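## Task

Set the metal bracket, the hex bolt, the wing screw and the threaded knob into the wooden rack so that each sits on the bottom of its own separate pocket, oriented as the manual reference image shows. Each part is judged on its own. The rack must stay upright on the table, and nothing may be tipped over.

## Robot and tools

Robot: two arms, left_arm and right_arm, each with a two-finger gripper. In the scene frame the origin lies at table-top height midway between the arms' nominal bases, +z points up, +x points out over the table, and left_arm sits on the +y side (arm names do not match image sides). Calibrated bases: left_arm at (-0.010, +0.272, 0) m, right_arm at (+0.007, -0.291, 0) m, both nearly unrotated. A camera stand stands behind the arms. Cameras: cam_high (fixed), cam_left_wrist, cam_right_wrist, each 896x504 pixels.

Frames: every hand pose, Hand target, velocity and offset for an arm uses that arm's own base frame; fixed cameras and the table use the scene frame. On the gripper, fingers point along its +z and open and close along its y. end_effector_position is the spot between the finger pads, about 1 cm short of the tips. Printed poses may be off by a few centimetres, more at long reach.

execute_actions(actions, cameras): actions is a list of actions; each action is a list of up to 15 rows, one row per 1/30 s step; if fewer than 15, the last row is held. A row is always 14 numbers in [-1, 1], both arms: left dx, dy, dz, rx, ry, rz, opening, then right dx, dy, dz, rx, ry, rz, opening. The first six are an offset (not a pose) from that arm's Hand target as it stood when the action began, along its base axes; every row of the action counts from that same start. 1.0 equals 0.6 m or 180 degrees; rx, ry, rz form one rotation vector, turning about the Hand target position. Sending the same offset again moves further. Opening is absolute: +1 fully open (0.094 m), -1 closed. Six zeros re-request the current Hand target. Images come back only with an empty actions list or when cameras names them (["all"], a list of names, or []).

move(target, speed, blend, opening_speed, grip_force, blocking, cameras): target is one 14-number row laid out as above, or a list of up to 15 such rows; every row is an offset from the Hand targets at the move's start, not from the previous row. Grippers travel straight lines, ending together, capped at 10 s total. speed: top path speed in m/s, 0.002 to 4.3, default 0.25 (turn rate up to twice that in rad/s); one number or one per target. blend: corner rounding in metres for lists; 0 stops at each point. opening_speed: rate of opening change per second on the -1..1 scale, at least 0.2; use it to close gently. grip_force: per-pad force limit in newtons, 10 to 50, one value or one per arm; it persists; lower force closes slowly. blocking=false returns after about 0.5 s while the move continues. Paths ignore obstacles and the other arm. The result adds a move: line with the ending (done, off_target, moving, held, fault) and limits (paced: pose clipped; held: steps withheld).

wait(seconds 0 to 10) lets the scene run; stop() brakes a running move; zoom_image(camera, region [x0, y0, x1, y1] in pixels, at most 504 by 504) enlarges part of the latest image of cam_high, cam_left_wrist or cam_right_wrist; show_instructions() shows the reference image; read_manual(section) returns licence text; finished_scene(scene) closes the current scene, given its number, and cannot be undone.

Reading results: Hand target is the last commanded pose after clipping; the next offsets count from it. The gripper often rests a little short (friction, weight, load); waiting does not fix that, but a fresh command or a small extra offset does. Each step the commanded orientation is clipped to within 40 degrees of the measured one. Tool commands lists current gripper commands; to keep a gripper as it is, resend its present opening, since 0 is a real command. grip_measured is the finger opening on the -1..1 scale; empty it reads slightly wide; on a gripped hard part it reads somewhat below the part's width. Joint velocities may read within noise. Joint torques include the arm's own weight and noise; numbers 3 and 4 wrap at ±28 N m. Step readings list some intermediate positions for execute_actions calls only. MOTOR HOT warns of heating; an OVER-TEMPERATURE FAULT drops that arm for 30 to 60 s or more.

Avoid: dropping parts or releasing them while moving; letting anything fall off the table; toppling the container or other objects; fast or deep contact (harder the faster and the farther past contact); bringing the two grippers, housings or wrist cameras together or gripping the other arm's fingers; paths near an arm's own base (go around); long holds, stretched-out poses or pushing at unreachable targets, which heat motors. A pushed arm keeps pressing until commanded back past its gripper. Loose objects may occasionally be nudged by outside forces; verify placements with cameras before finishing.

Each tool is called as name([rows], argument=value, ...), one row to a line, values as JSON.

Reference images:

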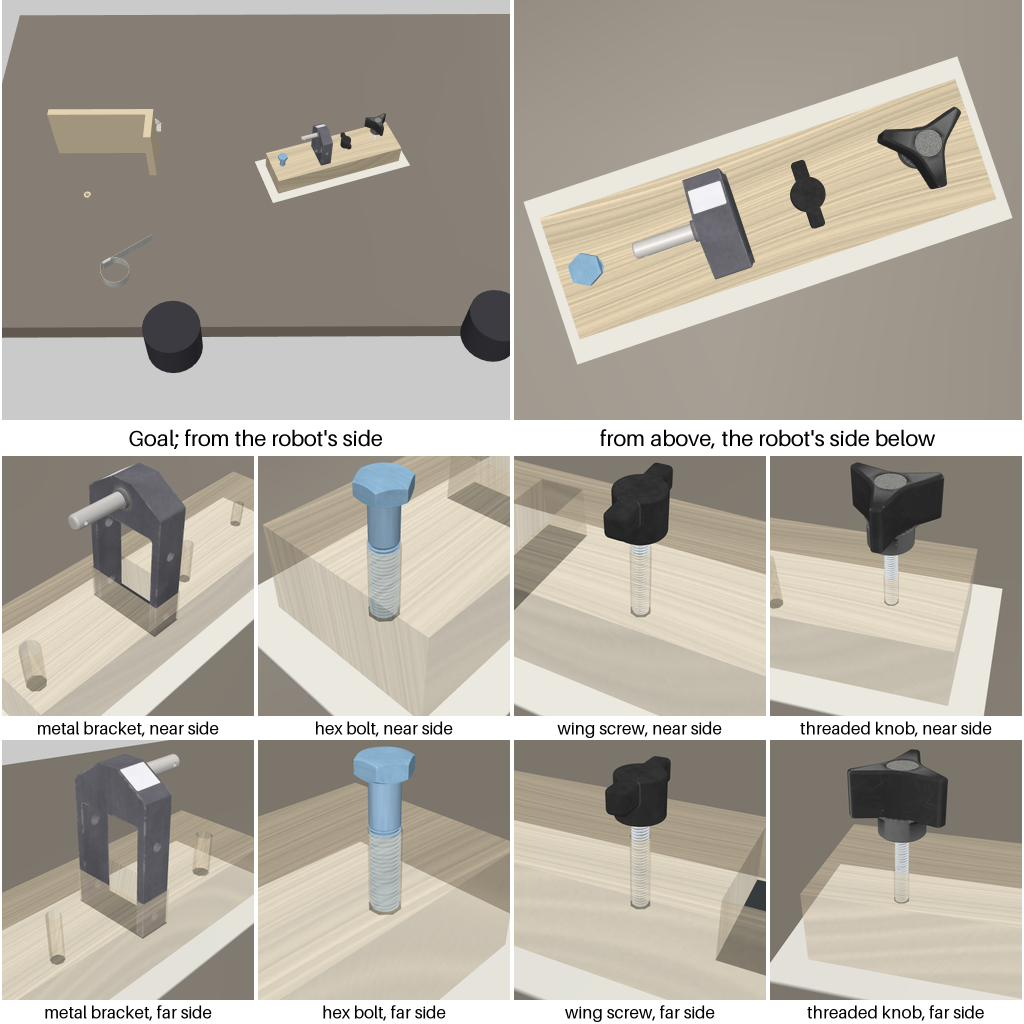

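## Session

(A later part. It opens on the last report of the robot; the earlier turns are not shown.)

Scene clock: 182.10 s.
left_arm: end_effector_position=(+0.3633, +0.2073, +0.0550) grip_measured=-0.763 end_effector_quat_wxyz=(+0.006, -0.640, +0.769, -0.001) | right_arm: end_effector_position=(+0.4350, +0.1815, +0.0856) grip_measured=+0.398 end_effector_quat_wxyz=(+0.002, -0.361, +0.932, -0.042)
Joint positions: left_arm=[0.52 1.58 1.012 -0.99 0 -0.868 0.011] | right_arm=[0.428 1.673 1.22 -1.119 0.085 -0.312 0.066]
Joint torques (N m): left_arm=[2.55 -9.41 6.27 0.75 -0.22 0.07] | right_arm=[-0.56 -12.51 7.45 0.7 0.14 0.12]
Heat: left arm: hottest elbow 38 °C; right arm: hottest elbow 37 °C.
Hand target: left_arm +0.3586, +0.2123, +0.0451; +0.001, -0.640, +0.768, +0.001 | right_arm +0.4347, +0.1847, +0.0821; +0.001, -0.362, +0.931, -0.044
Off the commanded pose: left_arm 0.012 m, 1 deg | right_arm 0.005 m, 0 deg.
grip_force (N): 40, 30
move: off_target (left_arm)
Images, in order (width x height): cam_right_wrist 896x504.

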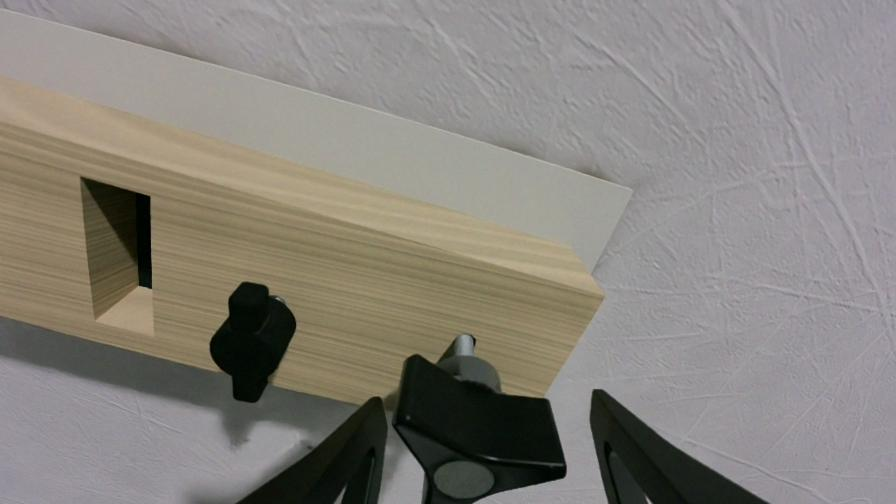

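move([
  [0,0,0,0,0,0,-1, 0.006,0.006,0.04,0,0,0,0.4],
  [0,0,0,0,0,0,-1, 0.02,0.02,0.28,0,0,0,0.4],
], speed=[0.08,0.2], blend=[0.01,0], cameras=["all"])

zoom_image(camera="cam_right_wrist", region=[250, 150, 600, 400])

zoom_image(camera="cam_left_wrist", region=[250, 150, 690, 504])

Scene clock: 184.20 s.
left_arm: end_effector_position=(+0.3633, +0.2073, +0.0550) grip_measured=-0.763 end_effector_quat_wxyz=(+0.006, -0.640, +0.769, -0.001) | right_arm: end_effector_position=(+0.4357, +0.1854, +0.2268) grip_measured=+0.399 end_effector_quat_wxyz=(-0.025, -0.362, +0.931, -0.044)
Joint positions: left_arm=[0.52 1.58 1.012 -0.99 0 -0.868 0.011] | right_arm=[0.434 1.614 1.53 -1.542 0.085 -0.305 0.066]
Joint torques (N m): left_arm=[2.78 -9.47 6.23 0.79 -0.21 0.07] | right_arm=[-0.15 -13.45 13.03 0.17 0.11 0.15]
Heat: left arm: hottest elbow 37 °C; right arm: hottest elbow 37 °C.
Hand target: left_arm +0.3586, +0.2123, +0.0451; +0.001, -0.640, +0.768, +0.001 | right_arm +0.4467, +0.1966, +0.2502; +0.001, -0.362, +0.931, -0.044
Off the commanded pose: left_arm 0.012 m, 1 deg | right_arm 0.028 m, 3 deg.
grip_force (N): 40, 30
move: off_target (left_arm, right_arm)

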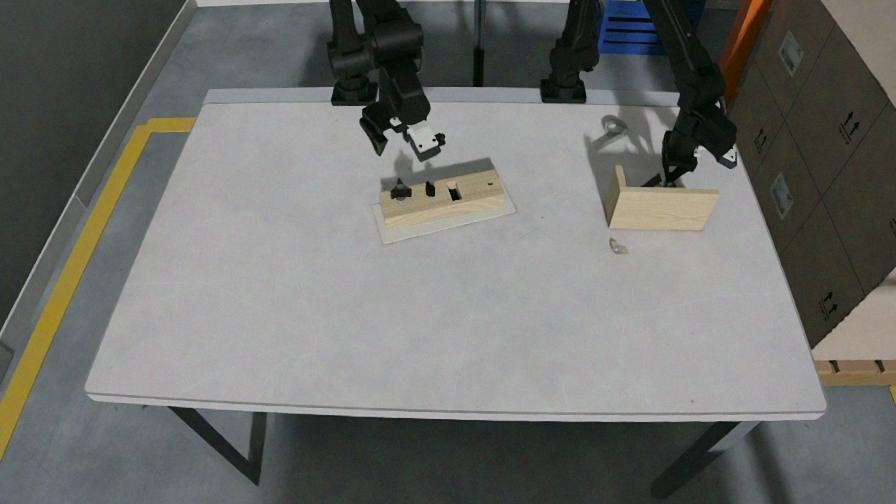

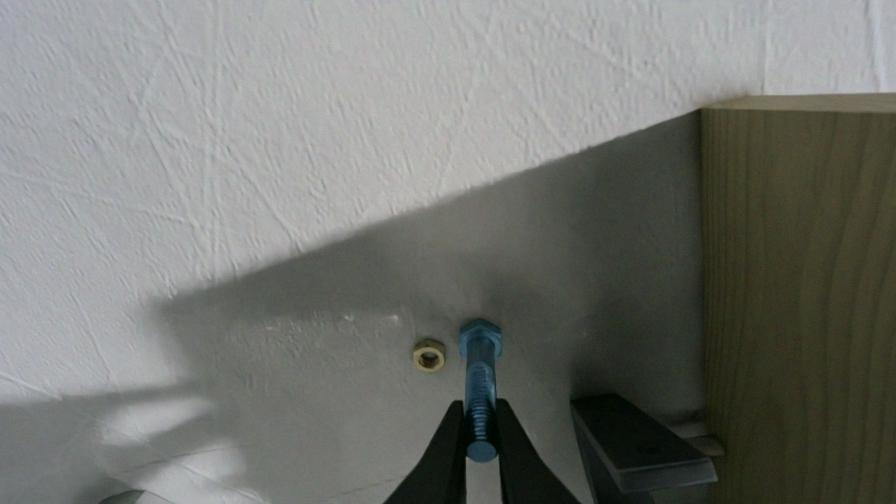

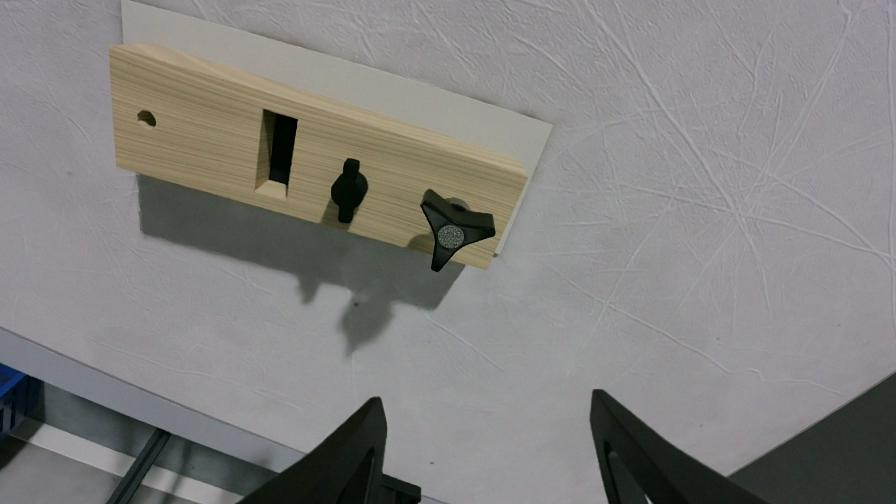

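Scaled by 1.440 from the camera's 896x504 image, which has a finer 1280x720 frame.

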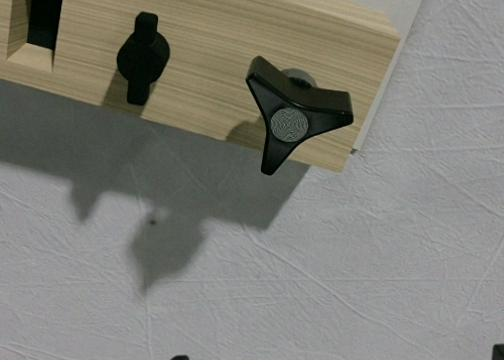

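Scaled by 1.145 from the camera's 896x504 image, which has a finer 1280x720 frame.

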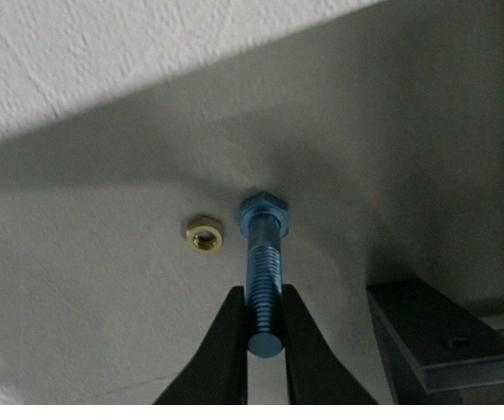

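move([
  [0,0,0.08,0,0,0,-1, -0.0183,-0.0193,-0.16,0,0,0,0.4],
  [-0.0227,-0.0872,0.2915,0,0,0,-1, -0.0183,-0.0193,-0.2803,0,0,0,0.4],
], speed=[0.2,0.15], blend=[0.005,0], cameras=["cam_right_wrist","cam_left_wrist"])

zoom_image(camera="cam_right_wrist", region=[350, 250, 590, 490])

Scene clock: 190.07 s.
left_arm: end_effector_position=(+0.3303, +0.1588, +0.1985) grip_measured=-0.763 end_effector_quat_wxyz=(-0.020, -0.640, +0.768, +0.005) | right_arm: end_effector_position=(+0.4335, +0.1844, +0.0857) grip_measured=+0.399 end_effector_quat_wxyz=(-0.001, -0.361, +0.932, -0.043)
Joint positions: left_arm=[0.45 1.34 1.159 -1.433 0 -0.94 0.011] | right_arm=[0.434 1.676 1.224 -1.126 0.085 -0.305 0.066]
Joint torques (N m): left_arm=[-0.26 -8.47 12.18 -0.47 -0.2 -0.15] | right_arm=[-1.03 -12.57 7.42 0.96 0.14 0.05]
Heat: left arm: hottest elbow 38 °C; right arm: hottest elbow 38 °C.
Hand target: left_arm +0.3449, +0.1600, +0.2201; +0.001, -0.640, +0.768, +0.001 | right_arm +0.4357, +0.1851, +0.0821; +0.001, -0.362, +0.931, -0.044
Off the commanded pose: left_arm 0.026 m, 3 deg | right_arm 0.004 m, 0 deg.
grip_force (N): 40, 30
move: off_target (left_arm)
Images, in order (width x height): cam_left_wrist 896x504, cam_right_wrist 896x504.

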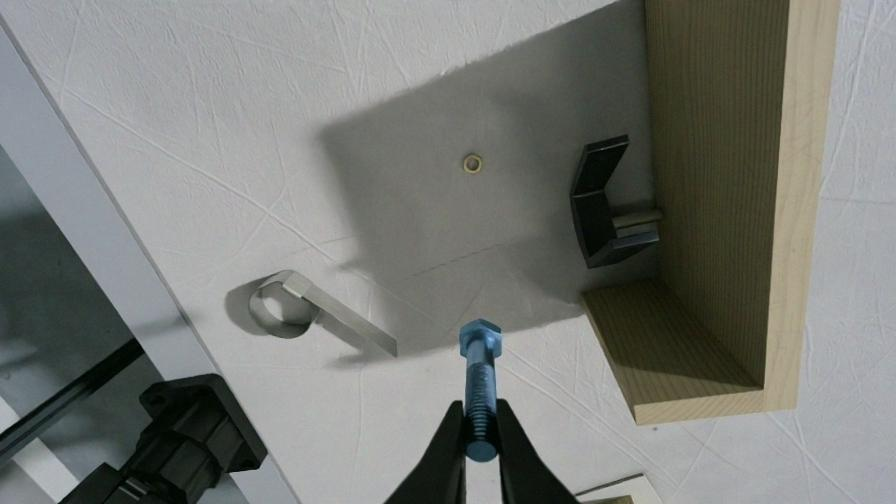

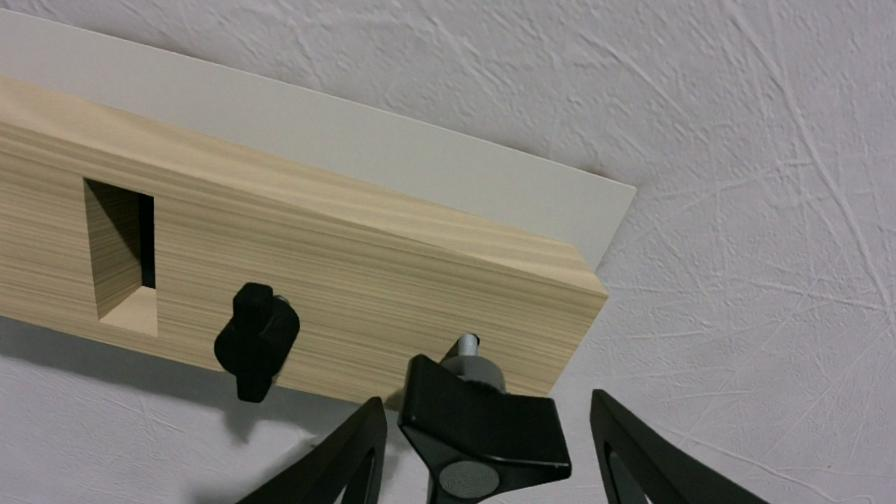

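Scaled by 2.100 from the camera's 896x504 image, which has a finer 1280x720 frame.

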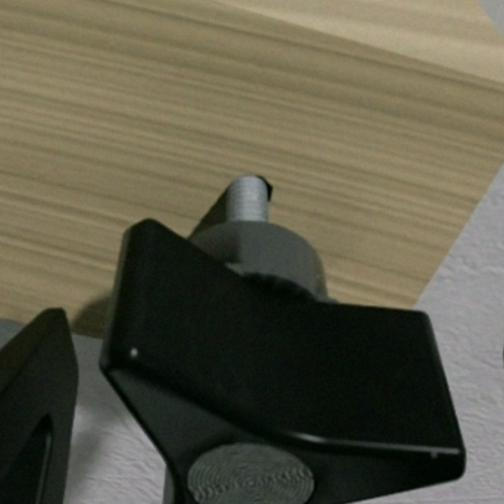

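show_instructions()

Reference images for this scene: manual.

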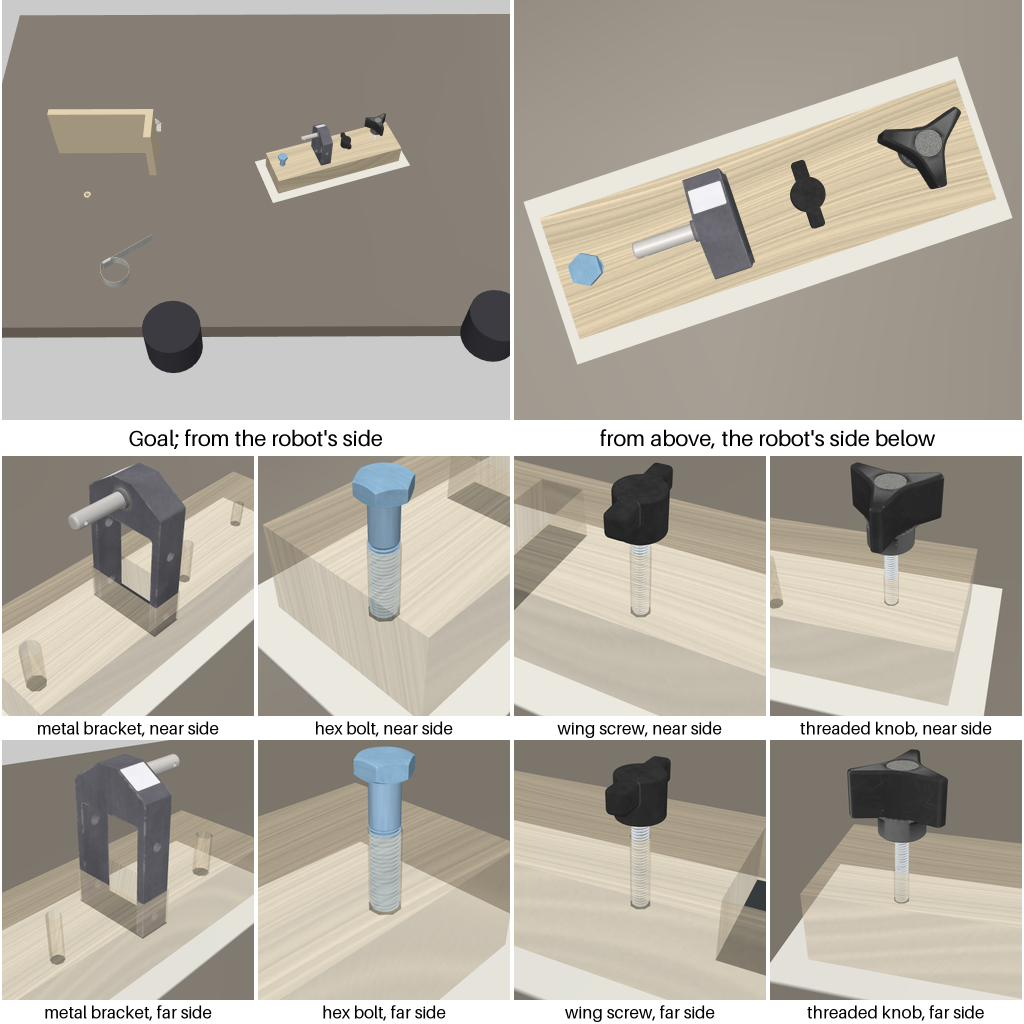

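move([
  [0,0,0,0,0,0,-1, 0,0,0,0,0,0,-1],
  [0,0,0,0,0,0,-1, 0,0,0,0,0,0.0611,-1],
], speed=0.15, opening_speed=1.0, cameras=["cam_right_wrist"])

zoom_image(camera="cam_right_wrist", region=[350, 250, 590, 490])

Scene clock: 194.20 s.
left_arm: end_effector_position=(+0.3303, +0.1588, +0.1985) grip_measured=-0.763 end_effector_quat_wxyz=(-0.020, -0.640, +0.768, +0.005) | right_arm: end_effector_position=(+0.4354, +0.1843, +0.0848) grip_measured=-0.195 end_effector_quat_wxyz=(+0.000, -0.445, +0.894, -0.045)
Joint positions: left_arm=[0.45 1.34 1.159 -1.433 0 -0.941 0.011] | right_arm=[0.434 1.676 1.221 -1.114 0.09 -0.489 0.038]
Joint torques (N m): left_arm=[-0.44 -9 12.31 -0.47 -0.2 -0.17] | right_arm=[-1.03 -13.45 6.64 1.24 -0.1 -0.11]
Heat: left arm: hottest elbow 38 °C; right arm: hottest elbow 38 °C.
Hand target: left_arm +0.3449, +0.1600, +0.2201; +0.001, -0.640, +0.768, +0.001 | right_arm +0.4357, +0.1850, +0.0820; +0.005, -0.449, +0.892, -0.043
Off the commanded pose: left_arm 0.026 m, 3 deg | right_arm 0.003 m, 1 deg.
grip_force (N): 40, 30
move: off_target (left_arm)
Images, in order (width x height): cam_right_wrist 896x504.

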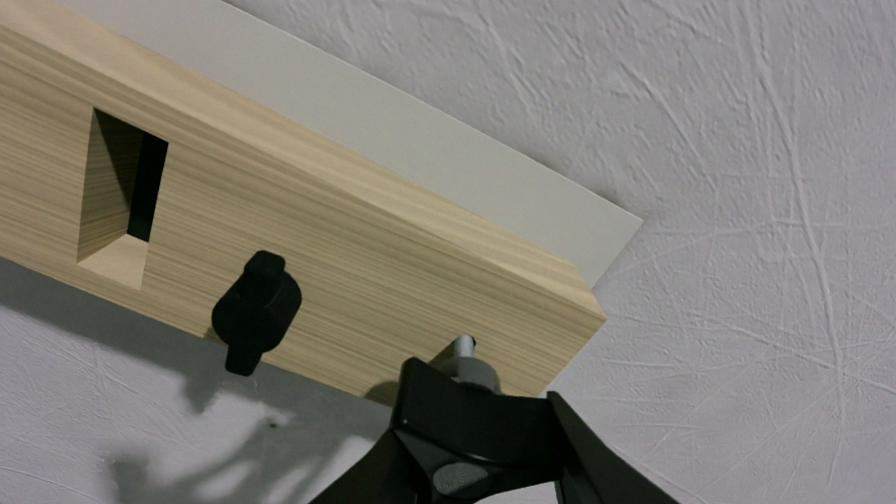

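Scaled by 2.100 from the camera's 896x504 image, which has a finer 1280x720 frame.

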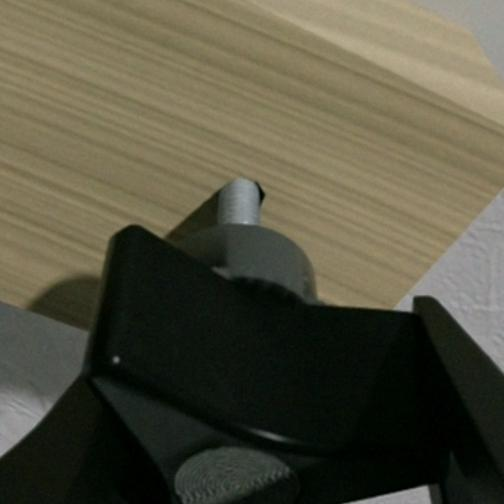

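move([
  [0,0,0,0,0,0,-1, 0,0,0,0,0,0,0.4],
  [0,0,0,0,0,0,-1, 0.006,0.006,0.04,0,0,0,0.4],
  [0,0,0,0,0,0,-1, 0.02,0.02,0.25,0,0,0,0.4],
], speed=[0.15,0.1,0.25], blend=[0,0.01,0], opening_speed=2, cameras=["cam_right_wrist"])

zoom_image(camera="cam_right_wrist", region=[300, 100, 600, 350])

Scene clock: 197.30 s.
left_arm: end_effector_position=(+0.3303, +0.1588, +0.1985) grip_measured=-0.763 end_effector_quat_wxyz=(-0.020, -0.640, +0.768, +0.005) | right_arm: end_effector_position=(+0.4354, +0.1847, +0.2130) grip_measured=+0.399 end_effector_quat_wxyz=(-0.016, -0.446, +0.894, -0.044)
Joint positions: left_arm=[0.45 1.34 1.159 -1.433 0 -0.941 0.011] | right_arm=[0.435 1.6 1.477 -1.476 0.09 -0.489 0.066]
Joint torques (N m): left_arm=[-0.21 -8.76 12.3 -0.42 -0.21 -0.18] | right_arm=[-0.26 -12.45 12.98 0.2 -0.1 0.08]
Heat: left arm: hottest elbow 39 °C; right arm: hottest elbow 38 °C.
Hand target: left_arm +0.3449, +0.1600, +0.2201; +0.001, -0.640, +0.768, +0.001 | right_arm +0.4476, +0.1971, +0.2319; +0.005, -0.449, +0.892, -0.043
Off the commanded pose: left_arm 0.026 m, 3 deg | right_arm 0.026 m, 2 deg.
grip_force (N): 40, 30
move: off_target (left_arm, right_arm)
Images, in order (width x height): cam_right_wrist 896x504.

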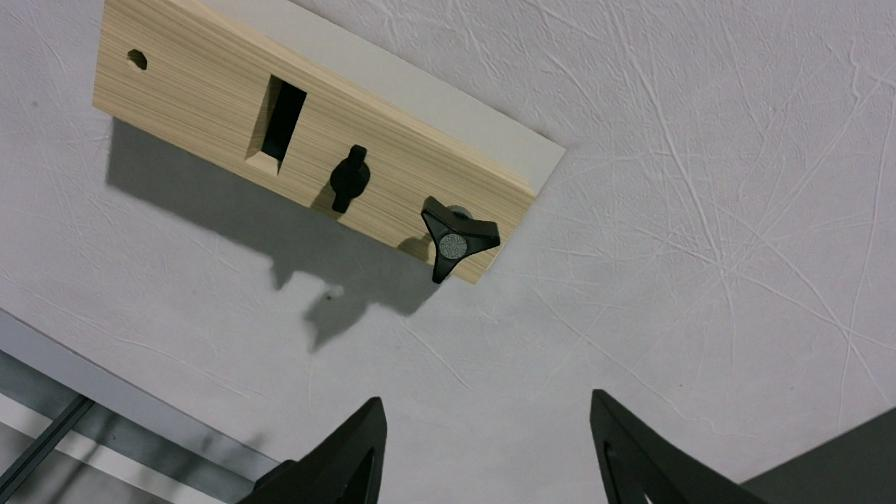

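Scaled by 1.680 from the camera's 896x504 image, which has a finer 1280x720 frame.

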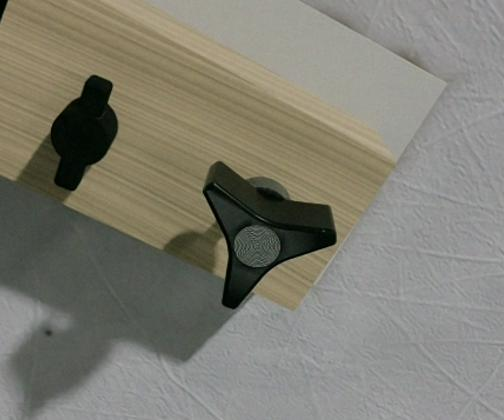

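move(target=[0.0085,-0.67,0.1332,-0.0615,-0.6766,-0.6766,-1, -0.2172,0.0735,0.1118,0.4998,-0.1388,0.1813,0], speed=0.4, cameras=["cam_right_wrist","cam_left_wrist"])

Scene clock: 204.53 s.
left_arm: end_effector_position=(+0.3404, -0.2339, +0.2817) grip_measured=-0.763 end_effector_quat_wxyz=(+0.491, +0.487, +0.518, -0.504) | right_arm: end_effector_position=(+0.3149, +0.2416, +0.3013) grip_measured=+0.001 end_effector_quat_wxyz=(+0.494, -0.508, +0.495, +0.503)
Joint positions: left_arm=[-0.174 1.226 0.605 0.567 1.378 0.009 0.011] | right_arm=[0.21 1.139 0.594 0.511 -1.382 -0.037 0.047]
Joint torques (N m): left_arm=[0.09 -5.19 11.49 2.06 0 -0.18] | right_arm=[-1.14 -5.01 7.88 2.17 0.13 0.12]
Heat: left arm: hottest elbow 40 °C; right arm: hottest elbow 38 °C.
Hand target: left_arm +0.3501, -0.2420, +0.3000; +0.501, +0.499, +0.500, -0.501 | right_arm +0.3173, +0.2413, +0.2991; +0.496, -0.504, +0.496, +0.504
Off the commanded pose: left_arm 0.022 m, 3 deg | right_arm 0.003 m, 1 deg.
grip_force (N): 40, 30
move: off_target (left_arm)
Images, in order (width x height): cam_left_wrist 896x504, cam_right_wrist 896x504.

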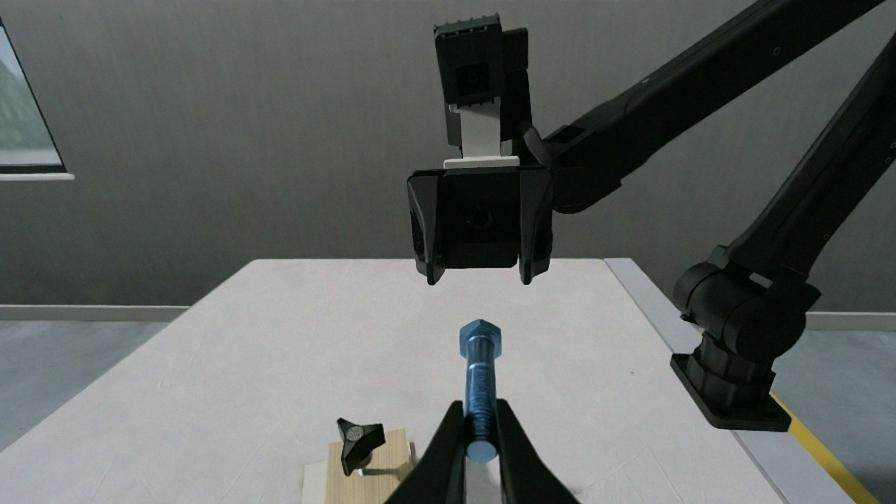

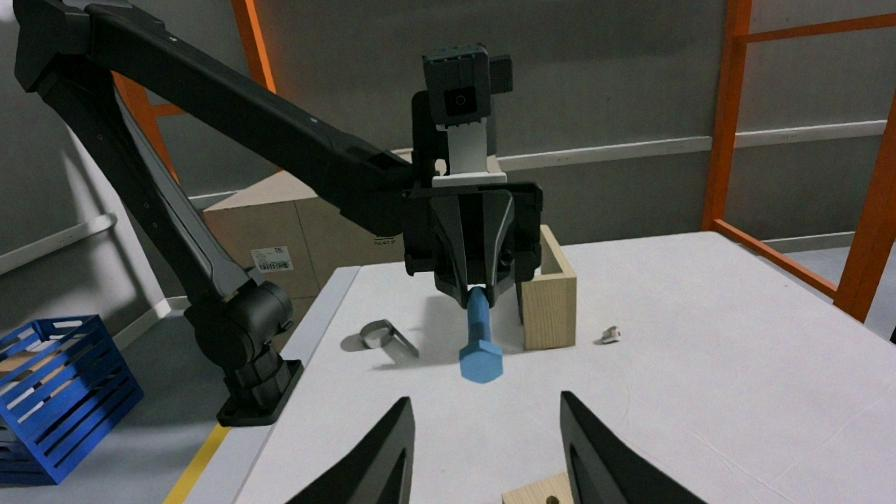

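move(target=[0,0,0,0,0,0,-1, 0.007,0.065,0.0,0,0,0,0], speed=0.1, cameras=["cam_right_wrist"])

zoom_image(camera="cam_right_wrist", region=[370, 250, 610, 490])

Scene clock: 206.30 s.
left_arm: end_effector_position=(+0.3404, -0.2339, +0.2817) grip_measured=-0.763 end_effector_quat_wxyz=(+0.491, +0.487, +0.518, -0.504) | right_arm: end_effector_position=(+0.3170, +0.2743, +0.2888) grip_measured=+0.001 end_effector_quat_wxyz=(+0.489, -0.499, +0.506, +0.505)
Joint positions: left_arm=[-0.174 1.226 0.605 0.567 1.378 0.009 0.011] | right_arm=[0.307 1.187 0.594 0.554 -1.272 -0.014 0.047]
Joint torques (N m): left_arm=[0.03 -5.25 11.37 2.06 0.02 -0.19] | right_arm=[-0.26 -5.54 9.94 2.11 0.12 0.17]
Heat: left arm: hottest elbow 40 °C; right arm: hottest elbow 38 °C.
Hand target: left_arm +0.3500, -0.2420, +0.3001; +0.501, +0.499, +0.500, -0.501 | right_arm +0.3215, +0.2802, +0.2991; +0.496, -0.504, +0.496, +0.503
Off the commanded pose: left_arm 0.022 m, 3 deg | right_arm 0.013 m, 2 deg.
grip_force (N): 40, 30
move: off_target (left_arm, right_arm)
Images, in order (width x height): cam_right_wrist 896x504.

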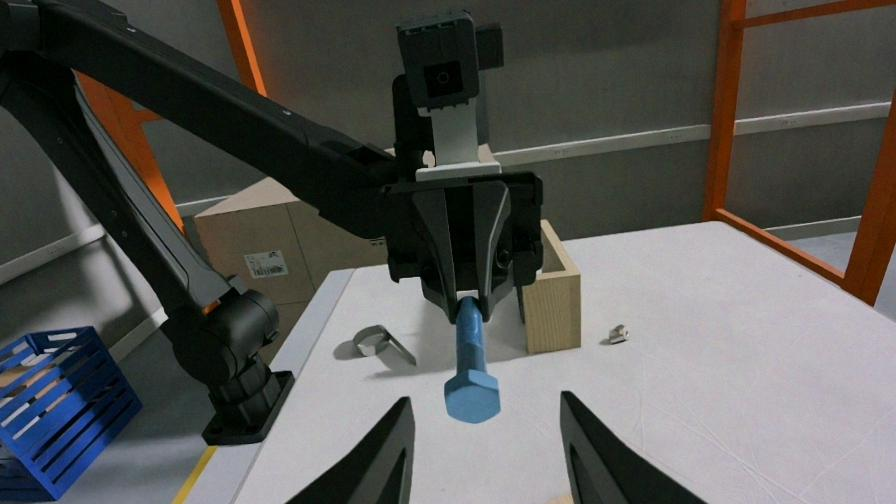

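Scaled by 2.100 from the camera's 896x504 image, which has a finer 1280x720 frame.

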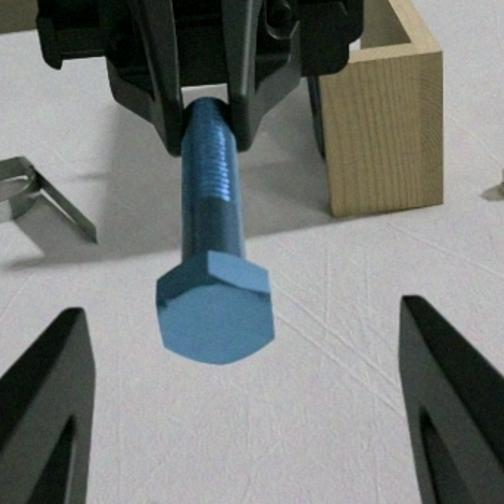

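move(target=[0,0,0,0,0,0,-1, -0.002,0.025,0.012,0,0,0.0144,0], speed=0.1, cameras=["cam_right_wrist"])

zoom_image(camera="cam_right_wrist", region=[370, 260, 610, 500])

Scene clock: 208.80 s.
left_arm: end_effector_position=(+0.3404, -0.2339, +0.2817) grip_measured=-0.763 end_effector_quat_wxyz=(+0.491, +0.487, +0.518, -0.504) | right_arm: end_effector_position=(+0.3097, +0.2857, +0.2824) grip_measured=+0.001 end_effector_quat_wxyz=(+0.474, -0.505, +0.503, +0.517)
Joint positions: left_arm=[-0.174 1.226 0.605 0.567 1.378 0.009 0.011] | right_arm=[0.34 1.204 0.594 0.554 -1.275 -0.012 0.047]
Joint torques (N m): left_arm=[-0.21 -4.95 11.41 2.13 0.02 -0.18] | right_arm=[-0.21 -5.71 12.64 1.65 -0.21 0.13]
Heat: left arm: hottest elbow 41 °C; right arm: hottest elbow 38 °C.
Hand target: left_arm +0.3500, -0.2420, +0.3001; +0.501, +0.499, +0.500, -0.501 | right_arm +0.3204, +0.2952, +0.3062; +0.485, -0.515, +0.485, +0.515
Off the commanded pose: left_arm 0.022 m, 3 deg | right_arm 0.028 m, 3 deg.
grip_force (N): 40, 30
move: off_target (left_arm, right_arm)
Images, in order (width x height): cam_right_wrist 896x504.

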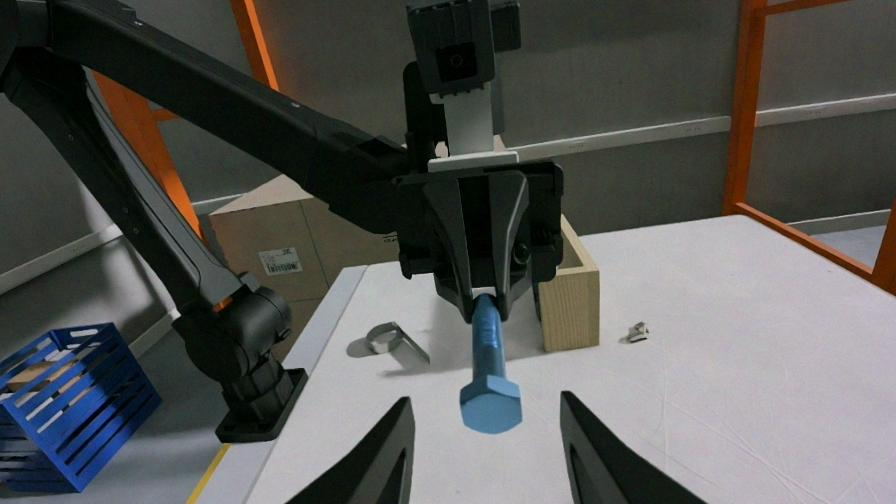

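Scaled by 2.100 from the camera's 896x504 image, which has a finer 1280x720 frame.

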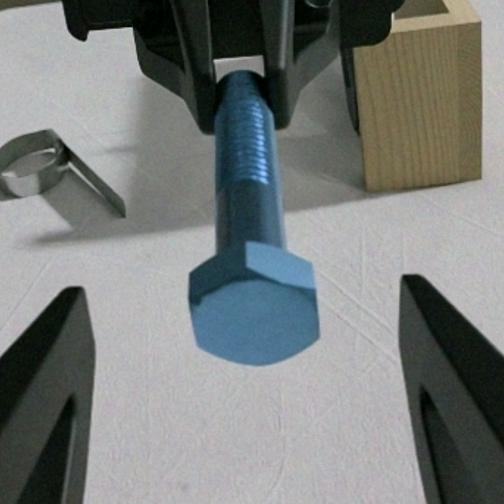

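move(target=[0,0,0,0,0,0,-1, 0.008,0.018,0.022,0.005,0,0,0], speed=0.1, cameras=["cam_right_wrist"])

zoom_image(camera="cam_right_wrist", region=[370, 264, 610, 504])

Scene clock: 210.63 s.
left_arm: end_effector_position=(+0.3404, -0.2339, +0.2817) grip_measured=-0.763 end_effector_quat_wxyz=(+0.491, +0.487, +0.518, -0.504) | right_arm: end_effector_position=(+0.3145, +0.2962, +0.2949) grip_measured=+0.001 end_effector_quat_wxyz=(+0.472, -0.501, +0.501, +0.524)
Joint positions: left_arm=[-0.174 1.226 0.605 0.567 1.378 0.009 0.011] | right_arm=[0.363 1.216 0.628 0.569 -1.259 0.034 0.047]
Joint torques (N m): left_arm=[-0.26 -5.13 11.38 2.09 0.04 -0.17] | right_arm=[-0.15 -6.01 12.51 2.21 0.13 0.17]
Heat: left arm: hottest elbow 42 °C; right arm: hottest elbow 38 °C.
Hand target: left_arm +0.3500, -0.2420, +0.3001; +0.501, +0.499, +0.500, -0.501 | right_arm +0.3251, +0.3060, +0.3195; +0.489, -0.511, +0.480, +0.518
Off the commanded pose: left_arm 0.022 m, 3 deg | right_arm 0.028 m, 3 deg.
grip_force (N): 40, 30
move: off_target (left_arm, right_arm)
Images, in order (width x height): cam_right_wrist 896x504.

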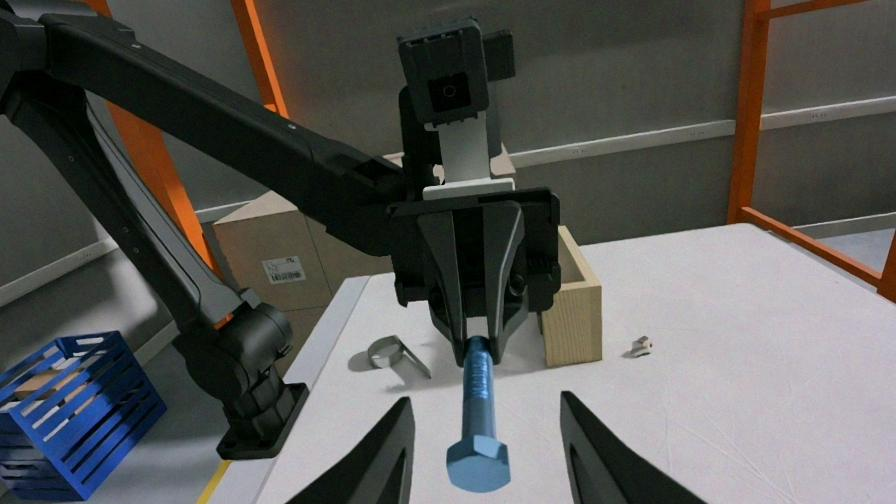

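Scaled by 2.100 from the camera's 896x504 image, which has a finer 1280x720 frame.

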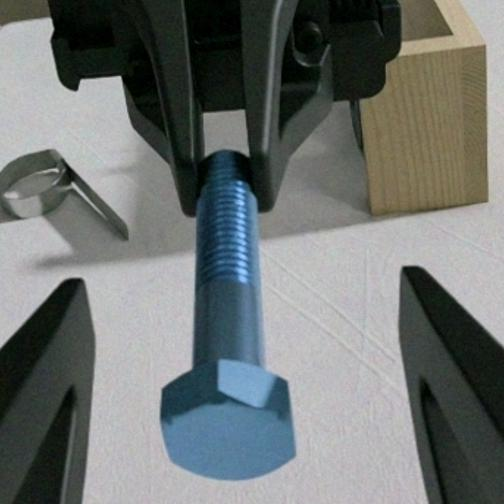

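move(target=[0,0,0,0,0,0,-1, -0.004,0.0,-0.013,0,0,0,0], speed=0.1, cameras=["cam_right_wrist"])

zoom_image(camera="cam_right_wrist", region=[370, 264, 610, 504])

Scene clock: 211.87 s.
left_arm: end_effector_position=(+0.3404, -0.2339, +0.2817) grip_measured=-0.763 end_effector_quat_wxyz=(+0.491, +0.487, +0.518, -0.504) | right_arm: end_effector_position=(+0.3157, +0.2978, +0.2944) grip_measured=+0.001 end_effector_quat_wxyz=(+0.477, -0.504, +0.497, +0.522)
Joint positions: left_arm=[-0.174 1.226 0.605 0.567 1.378 0.009 0.011] | right_arm=[0.366 1.226 0.628 0.594 -1.256 0.034 0.047]
Joint torques (N m): left_arm=[-0.32 -5.25 11.44 2.1 0.04 -0.2] | right_arm=[-0.21 -6.12 11.19 2.19 0.14 0.16]
Heat: left arm: hottest elbow 42 °C; right arm: hottest elbow 38 °C.
Hand target: left_arm +0.3500, -0.2420, +0.3001; +0.501, +0.499, +0.500, -0.501 | right_arm +0.3228, +0.3060, +0.3118; +0.489, -0.511, +0.481, +0.518
Off the commanded pose: left_arm 0.022 m, 3 deg | right_arm 0.020 m, 2 deg.
grip_force (N): 40, 30
move: off_target (left_arm, right_arm)
Images, in order (width x height): cam_right_wrist 896x504.

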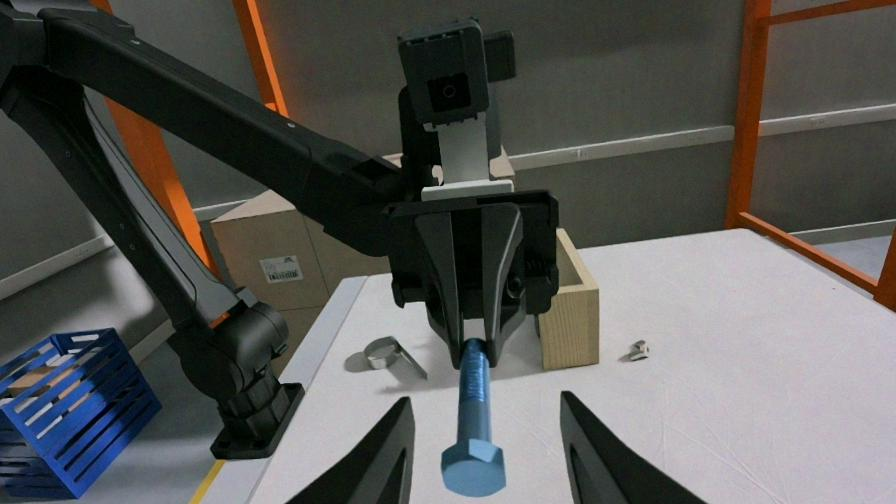

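Scaled by 2.100 from the camera's 896x504 image, which has a finer 1280x720 frame.

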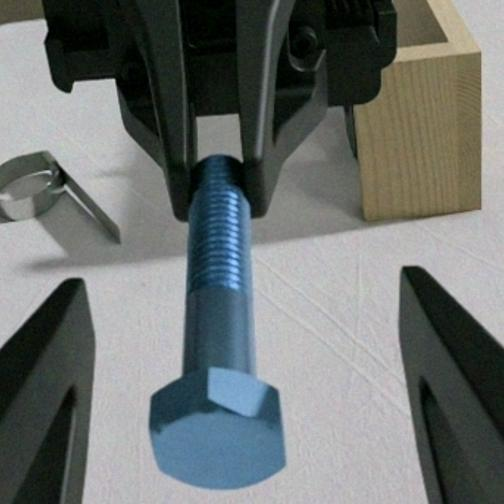

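move(target=[0,0,0,0,0,0,-1, -0.012,-0.001,-0.015,0,0,0,0], speed=0.1, cameras=["cam_right_wrist"])

zoom_image(camera="cam_right_wrist", region=[370, 264, 610, 504])

Scene clock: 213.07 s.
left_arm: end_effector_position=(+0.3404, -0.2339, +0.2817) grip_measured=-0.763 end_effector_quat_wxyz=(+0.491, +0.487, +0.518, -0.504) | right_arm: end_effector_position=(+0.3148, +0.3000, +0.2977) grip_measured=+0.001 end_effector_quat_wxyz=(+0.485, -0.508, +0.488, +0.518)
Joint positions: left_arm=[-0.174 1.226 0.605 0.567 1.378 0.009 0.011] | right_arm=[0.373 1.226 0.628 0.62 -1.25 0.034 0.047]
Joint torques (N m): left_arm=[-0.38 -5.3 11.43 2.1 0.04 -0.18] | right_arm=[-0.09 -6.18 8.91 2.28 0.16 0.13]
Heat: left arm: hottest elbow 42 °C; right arm: hottest elbow 39 °C.
Hand target: left_arm +0.3500, -0.2420, +0.3001; +0.501, +0.499, +0.500, -0.501 | right_arm +0.3155, +0.3054, +0.3027; +0.489, -0.511, +0.481, +0.518
Off the commanded pose: left_arm 0.022 m, 3 deg | right_arm 0.007 m, 1 deg.
grip_force (N): 40, 30
move: off_target (left_arm)
Images, in order (width x height): cam_right_wrist 896x504.

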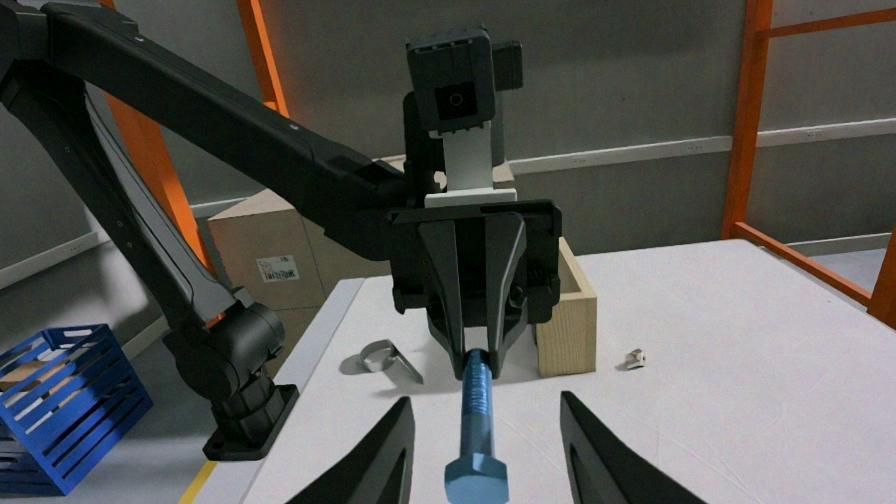

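Scaled by 2.100 from the camera's 896x504 image, which has a finer 1280x720 frame.

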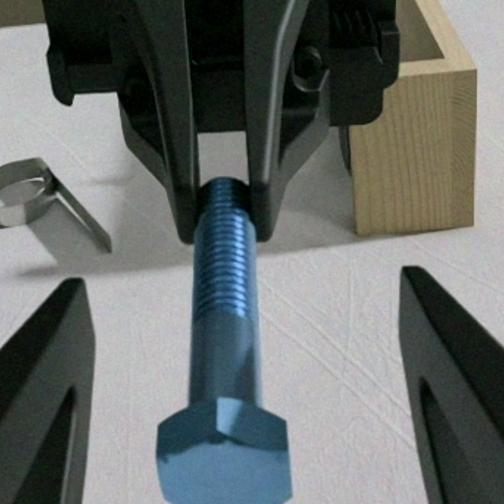

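move(target=[0,0,0,0,0,0,-1, -0.006,-0.004,-0.033,0.004,0,0,0], speed=0.1, cameras=["cam_right_wrist"])

zoom_image(camera="cam_right_wrist", region=[370, 264, 610, 504])

Scene clock: 214.63 s.
left_arm: end_effector_position=(+0.3404, -0.2339, +0.2817) grip_measured=-0.763 end_effector_quat_wxyz=(+0.491, +0.487, +0.518, -0.504) | right_arm: end_effector_position=(+0.3138, +0.2996, +0.2848) grip_measured=+0.001 end_effector_quat_wxyz=(+0.494, -0.508, +0.479, +0.518)
Joint positions: left_arm=[-0.174 1.226 0.605 0.567 1.378 0.009 0.011] | right_arm=[0.373 1.267 0.597 0.746 -1.25 0.068 0.047]
Joint torques (N m): left_arm=[-0.32 -4.66 11.43 2.14 0.02 -0.16] | right_arm=[-0.32 -6.18 7.34 2.21 0.14 0.19]
Heat: left arm: hottest elbow 42 °C; right arm: hottest elbow 38 °C.
Hand target: left_arm +0.3500, -0.2420, +0.3001; +0.501, +0.499, +0.500, -0.501 | right_arm +0.3119, +0.3030, +0.2827; +0.492, -0.508, +0.477, +0.521
Off the commanded pose: left_arm 0.022 m, 3 deg | right_arm 0.004 m, 1 deg.
grip_force (N): 40, 30
move: off_target (left_arm)
Images, in order (width x height): cam_right_wrist 896x504.

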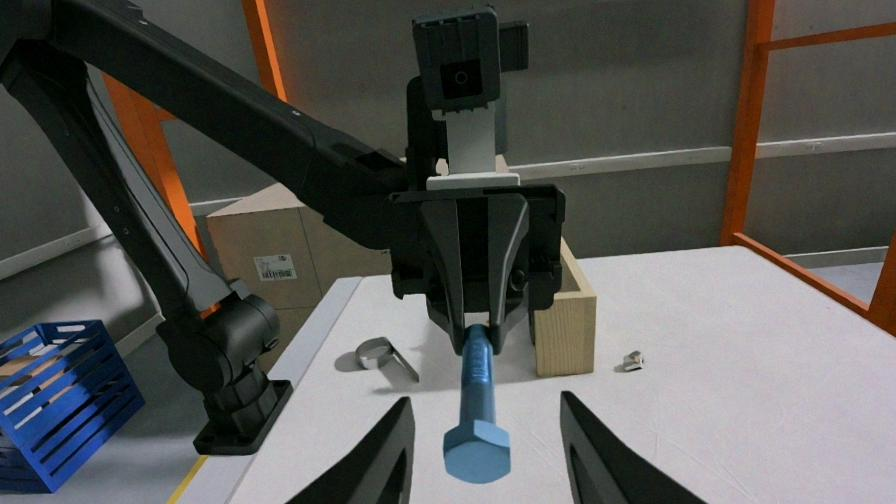

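Scaled by 2.100 from the camera's 896x504 image, which has a finer 1280x720 frame.

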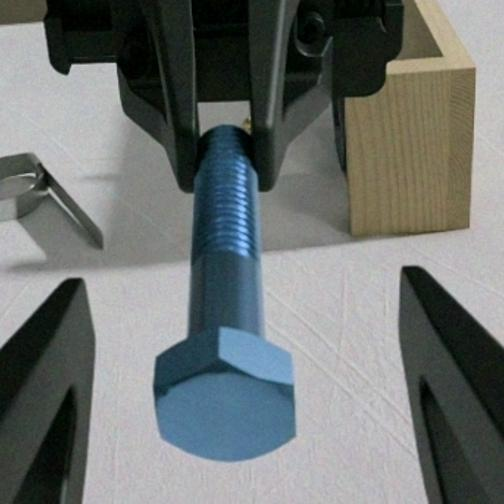

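move(target=[0,0,0,0,0,0,-1, -0.010,0.002,0.003,-0.010,0,0,0], speed=0.1, cameras=["cam_right_wrist"])

zoom_image(camera="cam_right_wrist", region=[370, 264, 610, 504])

Scene clock: 216.43 s.
left_arm: end_effector_position=(+0.3404, -0.2339, +0.2817) grip_measured=-0.763 end_effector_quat_wxyz=(+0.491, +0.487, +0.518, -0.504) | right_arm: end_effector_position=(+0.3101, +0.3009, +0.2779) grip_measured=+0.001 end_effector_quat_wxyz=(+0.480, -0.509, +0.494, +0.517)
Joint positions: left_arm=[-0.174 1.226 0.605 0.567 1.378 0.009 0.011] | right_arm=[0.38 1.245 0.597 0.63 -1.243 0.004 0.047]
Joint torques (N m): left_arm=[0.15 -4.95 11.43 2.17 0.01 -0.2] | right_arm=[-0.26 -8.18 8.02 1.22 0.13 -0.11]
Heat: left arm: hottest elbow 43 °C; right arm: hottest elbow 38 °C.
Hand target: left_arm +0.3500, -0.2420, +0.3001; +0.501, +0.499, +0.500, -0.501 | right_arm +0.3059, +0.3042, +0.2845; +0.484, -0.516, +0.486, +0.514
Off the commanded pose: left_arm 0.022 m, 3 deg | right_arm 0.008 m, 1 deg.
grip_force (N): 40, 30
move: off_target (left_arm)
Images, in order (width x height): cam_right_wrist 896x504.

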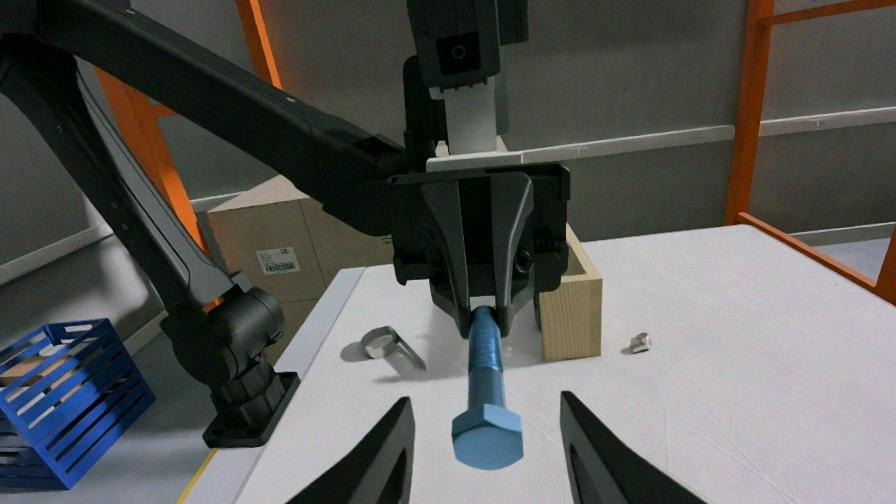

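Scaled by 2.100 from the camera's 896x504 image, which has a finer 1280x720 frame.

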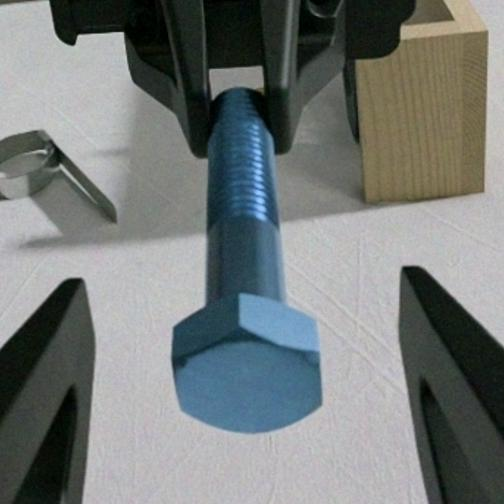

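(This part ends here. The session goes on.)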